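# Move the coaster can onto the turntable's orange spot

## Task

Pick up the can sitting on the coaster and set it upright on the orange spot of the turntable, without disturbing the other cans already standing on the turntable.

## Robot and tools

ROBOT. Two arms, left_arm and right_arm, each with six joints plus a two-finger gripper. Joint order, always: waist, shoulder, elbow, forearm roll, wrist pitch, wrist roll. Wrist roll is REVERSED on both arms: its sign runs opposite to the arm's own convention in commands, results and refusals, so a stated range of a to b becomes -b to -a. Stated ranges (rad): waist -6.283 to 6.283, shoulder -6.283 to 6.283, elbow -2.792 to 2.792, forearm roll, wrist pitch and wrist roll -6.283 to 6.283. Real limits may differ by up to 0.010 rad; a target more than 0.010 past a limit and beyond the current angle is refused, and one past the real end is clipped (result says "joint sent to its limit").

FRAME. Hand positions, orientations and velocities are in the scene frame: origin at table-top height midway between the nominal bases, +z up, +x out over the table, left_arm toward +y. Actual bases: left_arm at (-0.069, +0.672, 0) m, quat_wxyz (+1.000, 0, 0, -0.002); right_arm at (-0.003, -0.691, 0) m, quat_wxyz (+1.000, 0, 0, -0.023). Printed hand poses may be off by a few cm, worse at long reach. Gripper axes: fingers point along +z, close along y. end_effector_position is the point between closed pads; fingertips extend about 33 mm past it (9 mm when fully open).

ROW FORMAT (shared by execute_actions and move). One flat list of 18 numbers covering both arms: left_arm's 6 absolute joint target angles (rad), then its gripper position, force_limit, speed; then the same 9 for right_arm. Gripper numbers lie in [-1, 1]. position is an absolute opening: +1 fully open (140 mm), pads touch near -0.8, -1 closes until blocked. force_limit sets squeeze (slow close on parts up to 40 mm: about 14 N at -1, 40 N at 0, 58 N at +1); faster closes squeeze harder. speed sets finger rate (about 30 mm/s at -1, 140 at 0, 250 at +1). Both default to +1. To leave an arm or gripper unchanged, resend its previous numbers (0 is a real command).

TOOLS.
execute_actions(actions, cameras): actions is a list of actions; each action is up to 15 rows, one per 1/30 s step, the last row held to fill 15. Empty list returns a status with all cameras.
move(target, speed, blend, stop_force, zero, blocking, cameras): target is one 18-number row or up to 15 rows of absolute joint goals; all joints interpolate together (curved hand paths, no collision avoidance). speed is rad/s for the joint with farthest to travel, 0.01 to 3.92 (default 0.5), one value or one per target. blend (rad) rounds intermediate corners; 0 stops at each. stop_force (N, 10 to 80) ends an arm's path when estimated push against its motion exceeds that; use with slow speed for touching down, omit when moving away from contact. zero (default true) re-zeroes the force estimate first. blocking=false returns after about 0.5 s while motion continues (not allowed with stop_force). Result adds a "move:" line: done, off_target, moving, held or fault, plus limits=held if steps were withheld.
wait(seconds 0 to 10): robot holds last commands.
stop(): brakes the running move; fingers continue.
zoom_image(camera, region [x0, y0, x1, y1] pixels, at most 504 each side): camera must be cam_head_left, cam_head_right, cam_left_wrist or cam_right_wrist.
finished_scene(scene): current scene's number; irreversible, call only once the can stays on the spot unaided.
Cameras: cam_head_left, cam_head_right, cam_high, cam_low, cam_left_wrist, cam_right_wrist, all 896x504.

RESULTS. Joint positions, Joint targets, Joint velocities (rad, rad/s) per arm. "within noise" means the arm is still. Joint torques and External joint torques (positive toward larger angles; held weight included). Flange force along the gripper's x y z (noisy, "no reading" when unavailable). Wrist depth: 7x7 grid of distances in mm per wrist camera, "-" means unknown. Gripper object_status: 0 moving, 1 blocked while opening, 2 blocked while closing (likely holding), 3 reached target or pads met. position_measured is in counts: 3 open, 75 about 100 mm, 139 about 60 mm, 200 about 20 mm, 230 pads touching. "Kept back" lists steps still to run (here 2 or none); plan from the final row, not the reported angles. "joint command not followed" means the inter-arm clearance check altered targets. MOTOR HOT warns of overheating.

GRIPPING. Close with position -1 and confirm status 2. Grip the can with the outer quarter of the pads; deeper grips can fold the fingers and hold poorly. Fingertips pushed into a surface fold easily. To tighten, raise force_limit and nudge position (-1 to -0.98); to loosen, open and reclose slowly.

AVOID. Contact torque at load limits (elbow 145, wrist joints about 36 N m) or 144 N on the arm triggers a 10 s stop. Joints are stiff: commanding even slightly beyond a firm contact can fault. Never let the arms press or grip each other. Do not drop the can, release it while moving, knock over the turntable cans, or let anything leave the table. Keep motions smooth and avoid long holds with stretched arms (motor heat stop, 30 to 60 s). Loose objects may occasionally be nudged by outside pushes.

Each tool is called after "Emit:" as a command line: name --argument value for each argument, lists and objects as JSON in quotes; but a table of rows of numbers goes row by row, as --pt "numbers of a row", without its own name.

## Session

Emit:
execute_actions --actions '[]'

Scene clock: 0.00 s.
left_arm: end_effector_position=(+0.1214, +0.4367, +0.3444) position_measured=3 object_status=3 end_effector_quat_wxyz=(-0.309, +0.120, +0.889, -0.315) | right_arm: end_effector_position=(+0.1240, -0.4603, +0.1453) position_measured=3 object_status=3 end_effector_quat_wxyz=(-0.426, +0.259, +0.848, -0.180)
Joint positions: left_arm=[-0.265 -0.182 2.147 -0.705 1.775 1.498] | right_arm=[0.549 0.182 2.257 0.325 1.622 0.619]
Joint velocities: within noise
Joint torques (N m): no reading
External joint torques (N m): no reading
Flange force (N): no reading
Wrist depth (mm): cam_left_wrist=[2453 2991 2609 668 531 436 352 / 2920 3185 2190 637 495 424 366 / 2609 929 802 615 475 398 356 / - 118 750 569 472 125 340 / - 103 691 543 463 118 92 / - 1005 659 534 448 394 78 / - 707 587 522 436 387 -] | cam_right_wrist=[- 196 211 261 350 285 241 / 207 212 235 380 326 267 228 / 200 214 257 380 307 252 216 / 202 104 320 359 285 238 103 / - 91 308 332 268 229 98 / - 288 347 332 254 215 192 / - - 352 297 242 204 189]
Joint targets: left_arm=[-0.265 -0.182 2.147 -0.705 1.775 1.498] | right_arm=[0.549 0.182 2.257 0.325 1.622 0.619]
Tool commands: left_gripper/position=+1.0 left_gripper/force_limit=+1.0 left_gripper/speed=+1.0 right_gripper/position=+1.0 right_gripper/force_limit=+1.0 right_gripper/speed=+1.0

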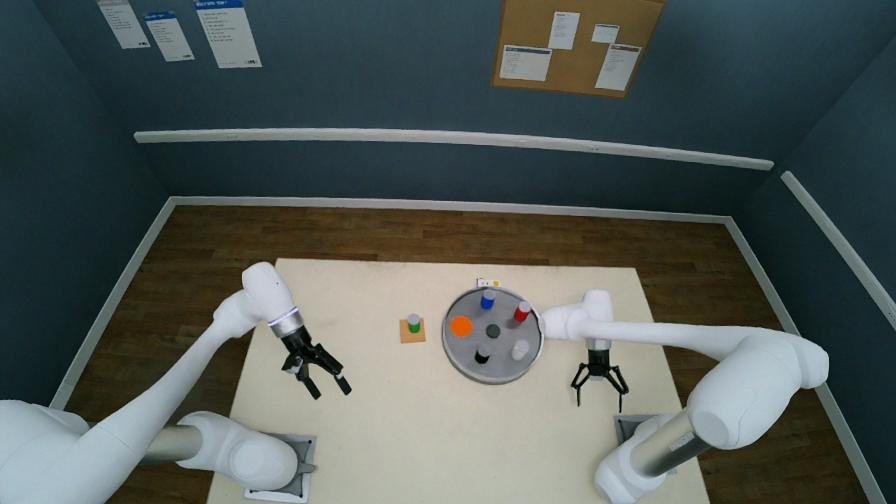

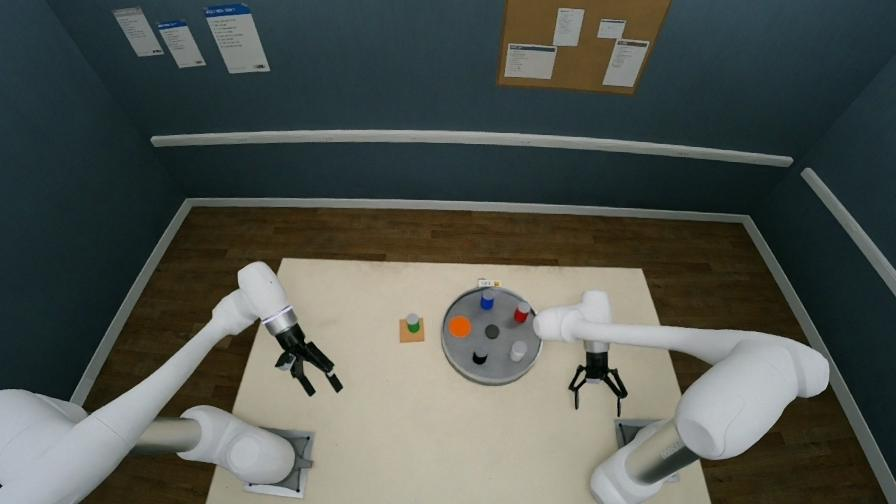

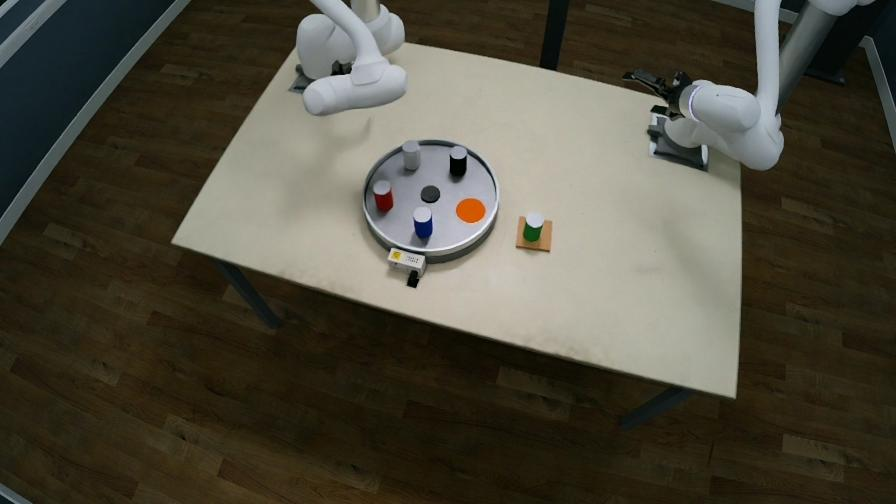

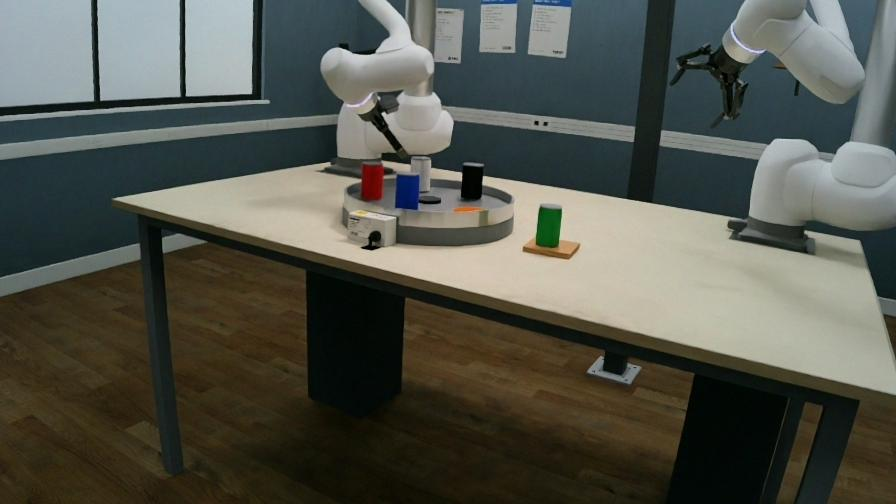

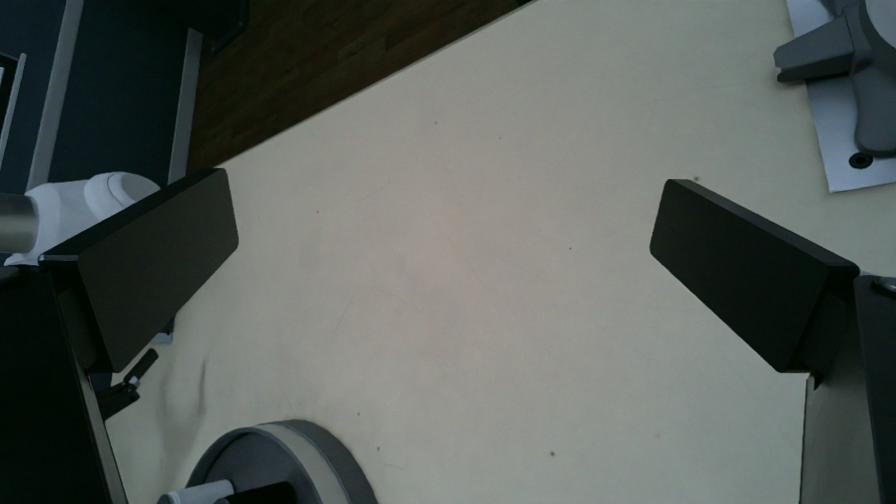

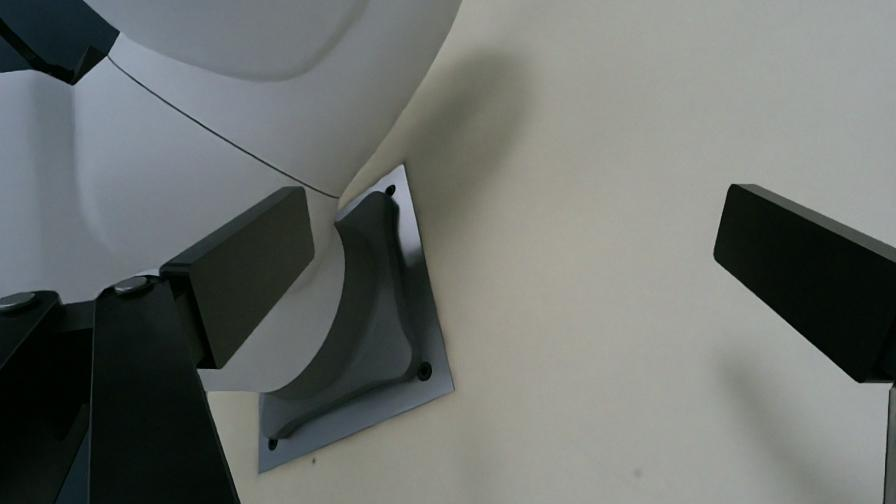

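Emit:
move --target '[-0.7735,0.3085,1.4592,0,1.374,2.348,1,1,1,0.549,0.182,2.257,0.325,1.622,0.619,1,1,1]' --speed 1.2 --cameras '["cam_left_wrist","cam_head_left"]'

Scene clock: 2.20 s.
left_arm: end_effector_position=(+0.4798, +0.1806, +0.3014) position_measured=3 object_status=3 end_effector_quat_wxyz=(+0.000, +0.000, +1.000, +0.000) | right_arm: end_effector_position=(+0.1241, -0.4603, +0.1453) position_measured=3 object_status=3 end_effector_quat_wxyz=(-0.426, +0.259, +0.848, -0.180)
Joint positions: left_arm=[-0.773 0.308 1.459 0 1.374 2.348] | right_arm=[0.549 0.182 2.257 0.325 1.622 0.619]
Joint torques (N m): left_arm=[-1.5 -74.43 -43.52 4.12 -0.13 1.19] | right_arm=[1.07 -42.31 -26.38 3.48 2 -0.25]
External joint torques (N m): left_arm=[1.47 0.82 1.81 0.13 0.16 -1.19] | right_arm=[-1.08 -3.12 -0.07 -0.22 0.2 0.28]
Flange force (N): left_arm=[-0.7 4.2 2.5] | right_arm=[1.3 -7.2 -1.0]
Wrist depth (mm): cam_left_wrist=[325 334 344 385 386 396 401 / 349 347 362 393 411 421 427 / 370 283 397 442 446 444 456 / - 119 468 473 475 125 481 / - 483 503 509 515 118 92 / - 538 546 552 564 570 78 / - 1715 1764 1790 1752 1830 -] | cam_right_wrist=[- 195 210 273 360 280 241 / 207 213 234 374 325 265 225 / 200 215 261 402 303 246 215 / 201 104 321 357 286 238 103 / - 91 309 324 268 230 98 / - 296 345 308 253 216 192 / - - 347 291 240 207 189]
Joint targets: left_arm=[-0.773 0.308 1.459 0.000 1.374 2.348] | right_arm=[0.549 0.182 2.257 0.325 1.622 0.619]
move: done
Images, in order (width x height): cam_head_left 896x504, cam_left_wrist 896x504.

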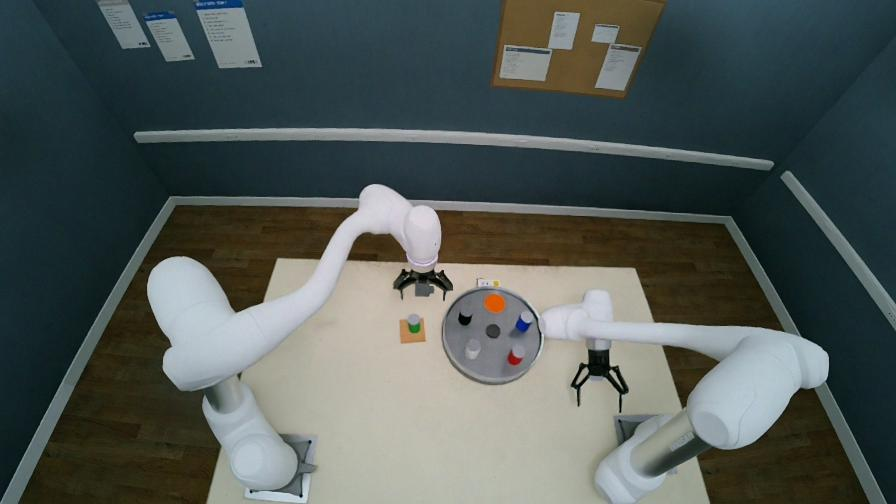

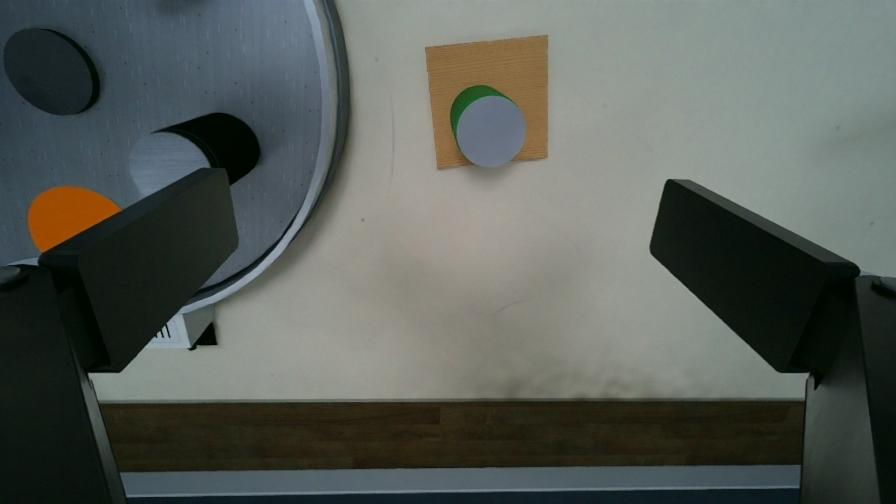

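Emit:
move --target '[-0.7435,0.3361,1.6466,0,1.1589,2.318,1,1,1,0.549,0.182,2.257,0.325,1.622,0.619,1,1,1]' --speed 0.6 --cameras '["cam_left_wrist","cam_head_left"]'

Emit:
wait --seconds 0.5 --cameras '["cam_head_left"]'

Emit:
wait --seconds 0.5 --cameras '["cam_head_left"]'

Scene clock: 3.40 s.
left_arm: end_effector_position=(+0.4799, +0.2105, +0.1815) position_measured=3 object_status=3 end_effector_quat_wxyz=(+0.000, +0.000, +1.000, +0.000) | right_arm: end_effector_position=(+0.1241, -0.4603, +0.1453) position_measured=3 object_status=3 end_effector_quat_wxyz=(-0.426, +0.259, +0.848, -0.180)
Joint positions: left_arm=[-0.744 0.336 1.647 0 1.159 2.318] | right_arm=[0.549 0.182 2.257 0.325 1.622 0.619]
Joint torques (N m): left_arm=[-1.86 -74.05 -40.99 3.88 -0.14 1.2] | right_arm=[0.89 -42.53 -26.6 3.49 1.98 -0.23]
External joint torques (N m): left_arm=[1.74 0.28 1.91 0.1 0.16 -1.2] | right_arm=[-0.88 -3.09 0.06 -0.22 0.21 0.25]
Flange force (N): left_arm=[-0.2 5.2 1.9] | right_arm=[1.6 -7.1 -0.7]
Wrist depth (mm): cam_left_wrist=[223 228 276 275 280 285 290 / 200 237 293 280 297 306 310 / 225 243 314 216 317 319 330 / - 118 336 343 349 126 347 / - 351 359 368 374 125 92 / - 389 394 399 404 412 78 / - 416 429 434 445 451 -] | cam_right_wrist=[2049 195 210 251 349 285 239 / 207 212 236 405 341 268 227 / 199 214 254 377 306 261 216 / 201 104 320 374 281 240 103 / - 91 307 330 266 232 98 / - - 346 308 252 215 192 / - - 348 288 240 206 189]
Joint targets: left_arm=[-0.744 0.336 1.647 0.000 1.159 2.318] | right_arm=[0.549 0.182 2.257 0.325 1.622 0.619]
move: done
Images, in order (width x height): cam_head_left 896x504, cam_left_wrist 896x504.

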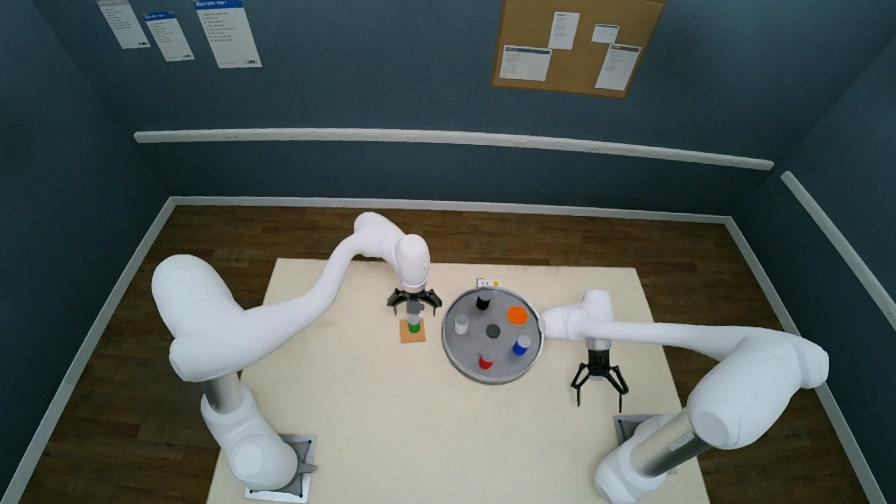

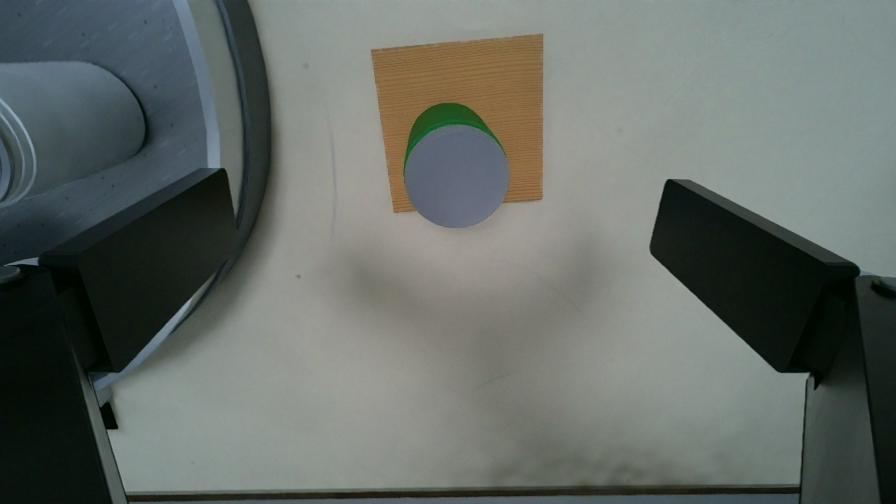

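Scene clock: 3.90 s.
left_arm: end_effector_position=(+0.4799, +0.2106, +0.1815) position_measured=3 object_status=3 end_effector_quat_wxyz=(+0.000, +0.000, +1.000, +0.000) | right_arm: end_effector_position=(+0.1241, -0.4603, +0.1453) position_measured=3 object_status=3 end_effector_quat_wxyz=(-0.426, +0.259, +0.848, -0.180)
Joint positions: left_arm=[-0.744 0.336 1.647 0 1.159 2.318] | right_arm=[0.549 0.182 2.257 0.325 1.622 0.619]
Joint torques (N m): left_arm=[-2.04 -73.95 -40.62 3.89 -0.11 1.22] | right_arm=[0.45 -41.99 -26.39 3.46 1.93 -0.21]
External joint torques (N m): left_arm=[2.09 0.36 1.64 0.09 0.13 -1.22] | right_arm=[-0.47 -3.46 -0.1 -0.19 0.26 0.24]
Flange force (N): left_arm=[-1.0 5.2 1.7] | right_arm=[2.9 -7.1 -0.7]
Wrist depth (mm): cam_left_wrist=[225 228 277 274 281 287 289 / 238 237 294 281 298 305 308 / 230 240 312 217 319 321 328 / - 119 337 341 348 126 346 / - 352 362 367 376 125 92 / - 384 391 401 403 410 78 / - 417 430 432 447 450 -] | cam_right_wrist=[2330 196 210 259 349 281 244 / 207 212 234 386 330 267 228 / 200 215 259 382 304 255 215 / 201 104 321 357 285 240 103 / - 91 308 327 262 230 98 / - 288 345 302 254 218 192 / - - 355 276 239 206 189]
Joint targets: left_arm=[-0.744 0.336 1.647 0.000 1.159 2.318] | right_arm=[0.549 0.182 2.257 0.325 1.622 0.619]
Tool commands: left_gripper/position=+1.0 left_gripper/force_limit=+1.0 left_gripper/speed=+1.0 right_gripper/position=+1.0 right_gripper/force_limit=+1.0 right_gripper/speed=+1.0
wait: 0.50 s; at rest by 0.17 s
Images, in order (width x height): cam_head_left 896x504.

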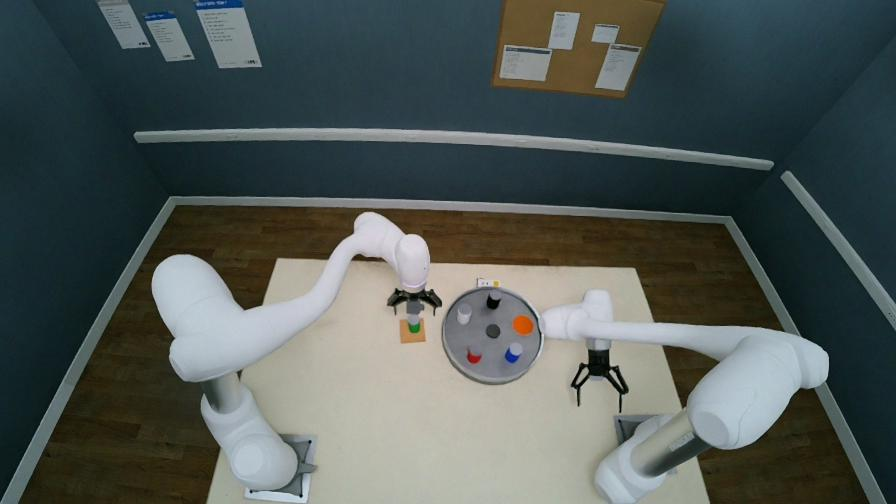

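Scene clock: 4.40 s.
left_arm: end_effector_position=(+0.4799, +0.2106, +0.1815) position_measured=3 object_status=3 end_effector_quat_wxyz=(+0.000, +0.000, +1.000, +0.000) | right_arm: end_effector_position=(+0.1241, -0.4603, +0.1453) position_measured=3 object_status=3 end_effector_quat_wxyz=(-0.426, +0.259, +0.848, -0.180)
Joint positions: left_arm=[-0.743 0.336 1.647 0 1.159 2.318] | right_arm=[0.549 0.182 2.257 0.325 1.622 0.619]
Joint torques (N m): left_arm=[-1.85 -74.25 -40.76 3.87 -0.09 1.19] | right_arm=[0.98 -42.46 -26.55 3.48 2 -0.29]
External joint torques (N m): left_arm=[1.83 0.47 1.73 0.11 0.12 -1.19] | right_arm=[-0.98 -3.11 -0.01 -0.2 0.19 0.31]
Flange force (N): left_arm=[-0.7 4.9 1.9] | right_arm=[1.4 -7.1 -0.8]
Wrist depth (mm): cam_left_wrist=[225 228 274 276 282 288 290 / 239 238 292 280 298 305 309 / 253 240 314 217 318 317 327 / - 119 336 341 347 125 347 / - 353 363 367 374 125 92 / - 386 394 404 409 411 78 / - 421 427 438 439 452 -] | cam_right_wrist=[2612 195 211 270 - - 236 / 208 213 235 394 325 267 226 / 199 214 256 - 302 255 218 / 201 104 320 356 280 144 103 / - 91 308 323 278 229 97 / - 296 344 301 254 216 192 / - - 361 273 236 207 188]
Joint targets: left_arm=[-0.744 0.336 1.647 0.000 1.159 2.318] | right_arm=[0.549 0.182 2.257 0.325 1.622 0.619]
Tool commands: left_gripper/position=+1.0 left_gripper/force_limit=+1.0 left_gripper/speed=+1.0 right_gripper/position=+1.0 right_gripper/force_limit=+1.0 right_gripper/speed=+1.0
wait: 0.50 s; at rest by 0.17 s
Images, in order (width x height): cam_head_left 896x504.

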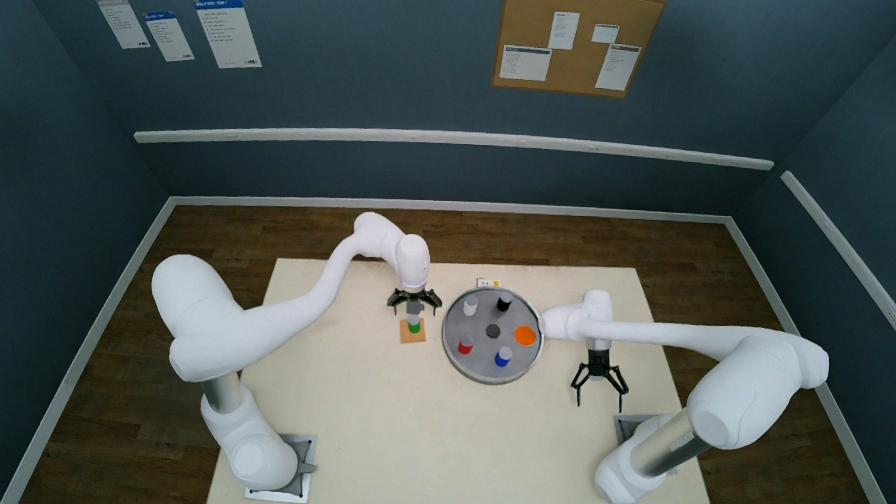

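Emit:
zoom_image --camera "cam_head_left" --region '[400, 260, 580, 400]'

Emit:
move --target '[-0.7302,0.3928,1.7052,0,1.0436,2.305,1,-0.5,-1,0.549,0.182,2.257,0.325,1.622,0.619,1,1,1]' --speed 0.3 --cameras '["cam_left_wrist","cam_low"]'

Emit:
zoom_image --camera "cam_low" --region '[330, 140, 630, 270]'

Scaled by 2.800 from the camera's 896x504 image, which has a finer 1280x720 frame.

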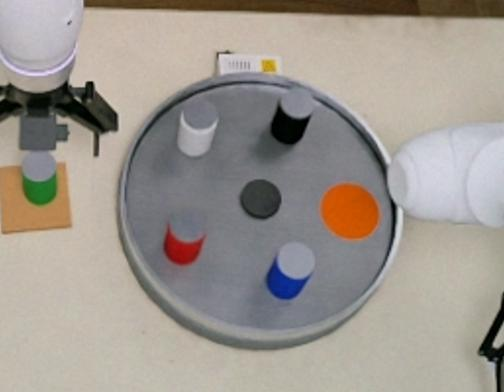

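Scene clock: 5.57 s.
left_arm: end_effector_position=(+0.4887, +0.2154, +0.1116) position_measured=3 object_status=3 end_effector_quat_wxyz=(+0.000, +0.000, +1.000, +0.000) | right_arm: end_effector_position=(+0.1241, -0.4603, +0.1453) position_measured=3 object_status=3 end_effector_quat_wxyz=(-0.426, +0.259, +0.848, -0.180)
Joint positions: left_arm=[-0.73 0.393 1.705 0 1.044 2.305] | right_arm=[0.549 0.182 2.257 0.325 1.622 0.619]
Joint torques (N m): left_arm=[-2.04 -77 -38.25 3.69 -0.08 1.19] | right_arm=[0.59 -42.52 -26.39 3.51 1.92 -0.21]
External joint torques (N m): left_arm=[1.81 -0.05 1.42 0.05 0.11 -1.19] | right_arm=[-0.58 -3.11 -0.14 -0.24 0.27 0.23]
Flange force (N): left_arm=[-0.5 5.0 1.0] | right_arm=[2.2 -6.6 -0.9]
Wrist depth (mm): cam_left_wrist=[147 204 212 208 214 222 224 / 172 203 225 214 228 237 239 / 183 184 242 143 244 248 257 / - 119 261 155 269 126 270 / - 276 280 284 289 283 92 / - 298 303 310 317 319 78 / - 328 331 338 344 348 -] | cam_right_wrist=[2529 195 211 252 331 287 239 / 208 212 235 383 330 275 226 / 199 215 253 387 321 253 216 / 200 104 323 369 286 238 103 / - 91 310 328 269 229 98 / - - 344 301 254 215 192 / - - 355 272 246 210 -]
Joint targets: left_arm=[-0.730 0.393 1.705 0.000 1.044 2.305] | right_arm=[0.549 0.182 2.257 0.325 1.622 0.619]
move: done
Images, in order (width x height): cam_low 896x504, cam_left_wrist 896x504.

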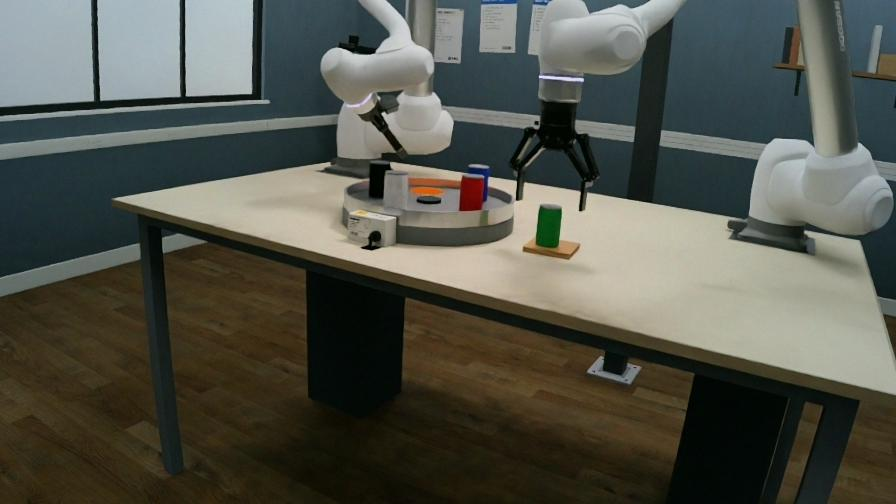

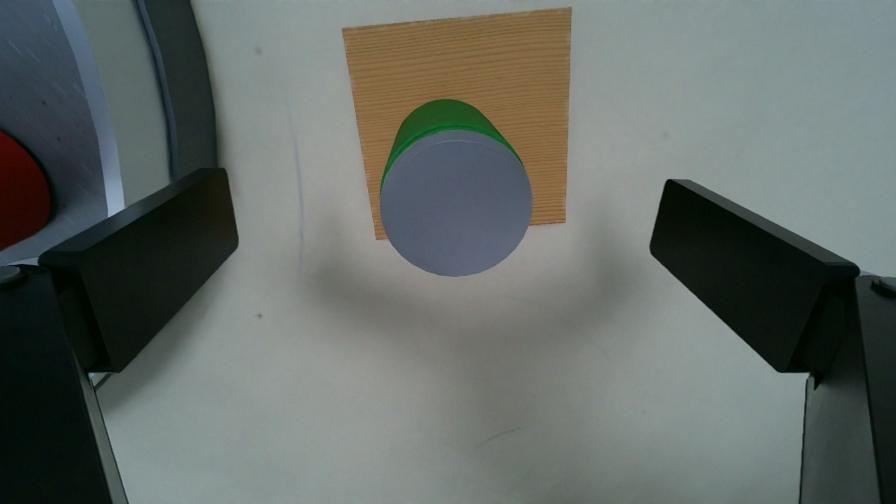

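Scaled by 1.680 from the camera's 896x504 image, which has a finer 1280x720 frame.

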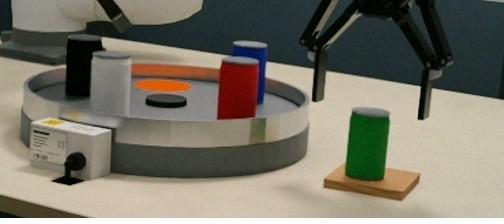

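Emit:
move --pt "-0.7259 0.3926 1.7138 0 1.0352 2.301 1 -0.5 -1 0.549 0.182 2.257 0.325 1.622 0.619 1 1 1" --pt "-0.7259 0.3926 1.7138 0 1.0352 2.301 -1 -0.5 -1 0.549 0.182 2.257 0.325 1.622 0.619 1 1 1" --speed 0.2 --cameras '["cam_left_wrist","cam_low"]'

Scene clock: 13.70 s.
left_arm: end_effector_position=(+0.4888, +0.2195, +0.1075) position_measured=153 object_status=2 end_effector_quat_wxyz=(+0.000, +0.000, +1.000, +0.000) | right_arm: end_effector_position=(+0.1241, -0.4603, +0.1453) position_measured=3 object_status=3 end_effector_quat_wxyz=(-0.426, +0.259, +0.848, -0.180)
Joint positions: left_arm=[-0.726 0.393 1.714 0 1.035 2.301] | right_arm=[0.549 0.182 2.257 0.325 1.622 0.619]
Joint torques (N m): left_arm=[-1.96 -72.12 -34.84 3.65 -0.15 1.16] | right_arm=[0.73 -42.21 -26.61 3.48 1.96 -0.23]
External joint torques (N m): left_arm=[2.16 -4.62 -1.71 0.09 0.17 -1.16] | right_arm=[-0.7 -3.39 0.11 -0.21 0.24 0.26]
Flange force (N): left_arm=[-0.9 5.2 -5.6] | right_arm=[2.3 -7.4 -0.5]
Wrist depth (mm): cam_left_wrist=[155 204 207 204 211 217 221 / 156 212 221 211 223 231 235 / 171 221 233 140 240 249 252 / 191 90 102 150 105 261 271 / - 72 116 280 - 77 285 / - 68 301 306 - - - / - - - 332 - - -] | cam_right_wrist=[2584 196 211 262 347 286 241 / 208 212 235 393 325 268 227 / 200 215 253 366 304 254 216 / 201 104 321 354 286 240 103 / - 91 308 324 270 227 98 / - 287 344 306 257 213 193 / - - 359 286 239 207 189]
Joint targets: left_arm=[-0.726 0.393 1.714 0.000 1.035 2.301] | right_arm=[0.549 0.182 2.257 0.325 1.622 0.619]
move: done
Images, in order (width x height): cam_low 896x504, cam_left_wrist 896x504.

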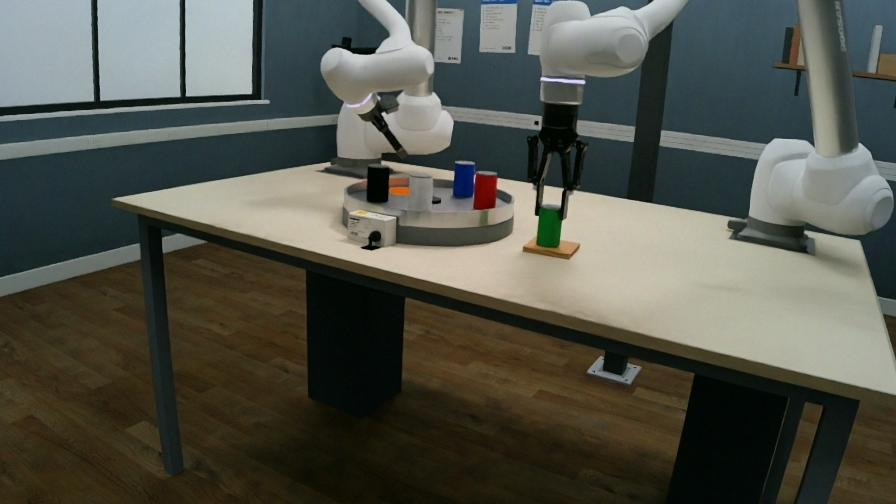

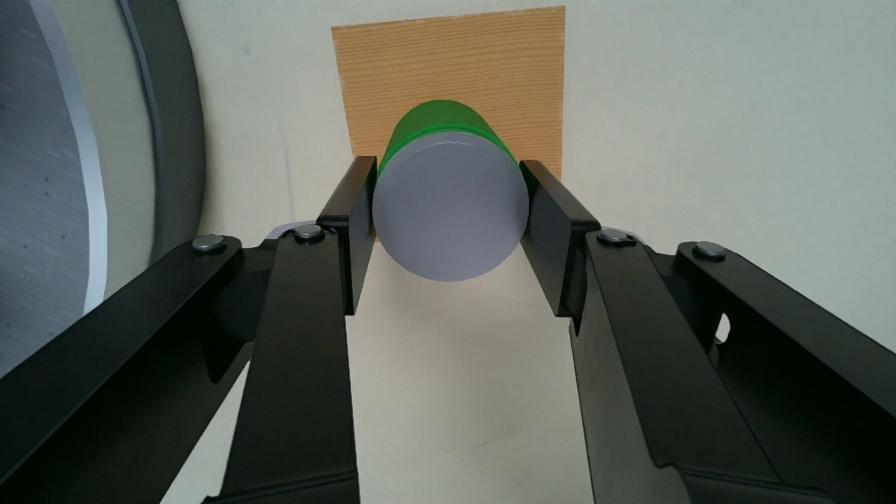

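Emit:
move --target '[-0.7259,0.3140,1.6001,0,1.2275,2.301,-1,-0.5,-1,0.549,0.182,2.257,0.325,1.622,0.619,1,1,1]' --speed 0.25 --cameras '["cam_left_wrist","cam_low","cam_head_left"]'

Emit:
zoom_image --camera "cam_head_left" --region '[400, 260, 580, 400]'

Scene clock: 14.93 s.
left_arm: end_effector_position=(+0.4888, +0.2196, +0.2214) position_measured=153 object_status=2 end_effector_quat_wxyz=(+0.000, +0.000, +1.000, +0.000) | right_arm: end_effector_position=(+0.1241, -0.4603, +0.1453) position_measured=3 object_status=3 end_effector_quat_wxyz=(-0.426, +0.259, +0.848, -0.180)
Joint positions: left_arm=[-0.726 0.314 1.6 0 1.227 2.301] | right_arm=[0.549 0.182 2.257 0.325 1.622 0.619]
Joint torques (N m): left_arm=[-2.04 -74.11 -42.79 4.01 -0.21 1.21] | right_arm=[0.64 -42.55 -26.59 3.49 2.04 -0.2]
External joint torques (N m): left_arm=[2.11 1.64 2.78 0.08 0.24 -1.21] | right_arm=[-0.63 -2.95 0.06 -0.23 0.15 0.23]
Flange force (N): left_arm=[-0.6 5.4 3.7] | right_arm=[1.8 -6.4 -0.5]
Wrist depth (mm): cam_left_wrist=[261 262 308 309 318 321 324 / 277 278 331 316 338 344 349 / 288 294 344 140 354 368 373 / 241 89 101 150 105 385 400 / - 72 115 416 - 77 420 / - 68 - 451 - - - / - - - 1803 - - -] | cam_right_wrist=[2426 195 211 273 351 284 243 / 207 211 234 404 325 268 226 / 200 215 252 387 309 255 215 / 201 104 320 350 287 235 103 / - 91 307 326 267 230 98 / - - 345 302 254 216 192 / - - 350 270 244 204 -]
Joint targets: left_arm=[-0.726 0.314 1.600 0.000 1.228 2.301] | right_arm=[0.549 0.182 2.257 0.325 1.622 0.619]
move: done
Images, in order (width x height): cam_head_left 896x504, cam_low 896x504, cam_left_wrist 896x504.

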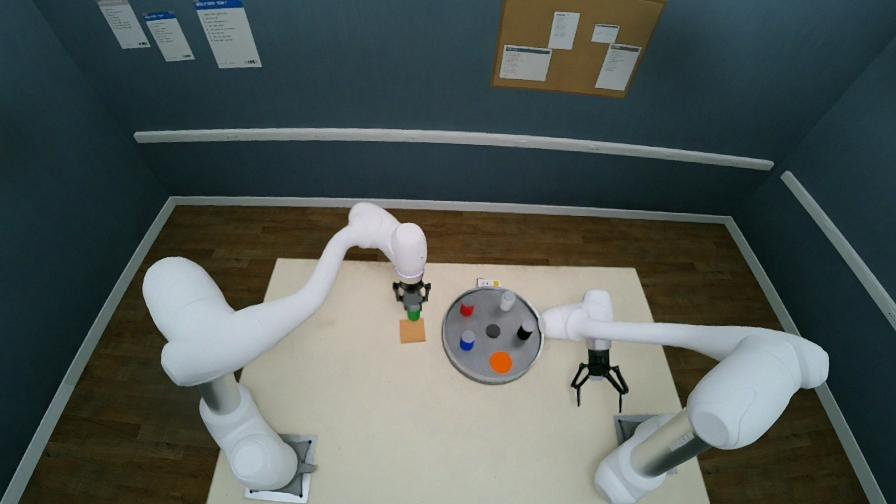

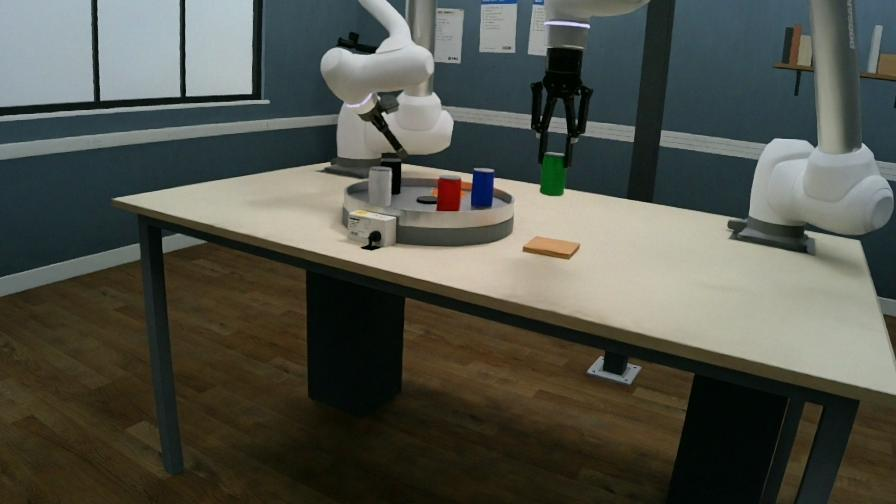

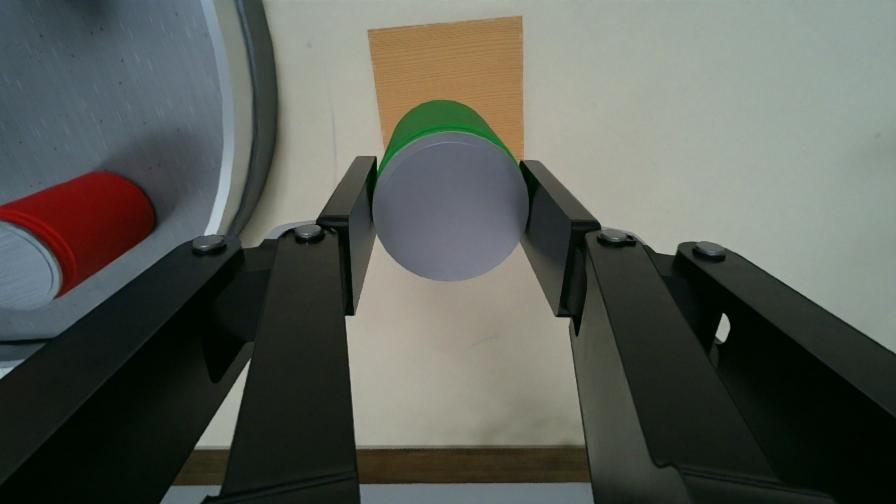

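Scaled by 2.800 from the camera's 896x504 image, which has a finer 1280x720 frame.

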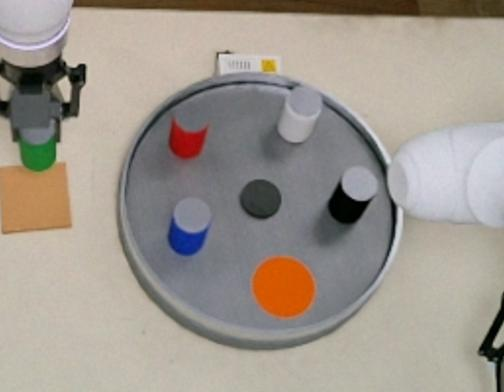

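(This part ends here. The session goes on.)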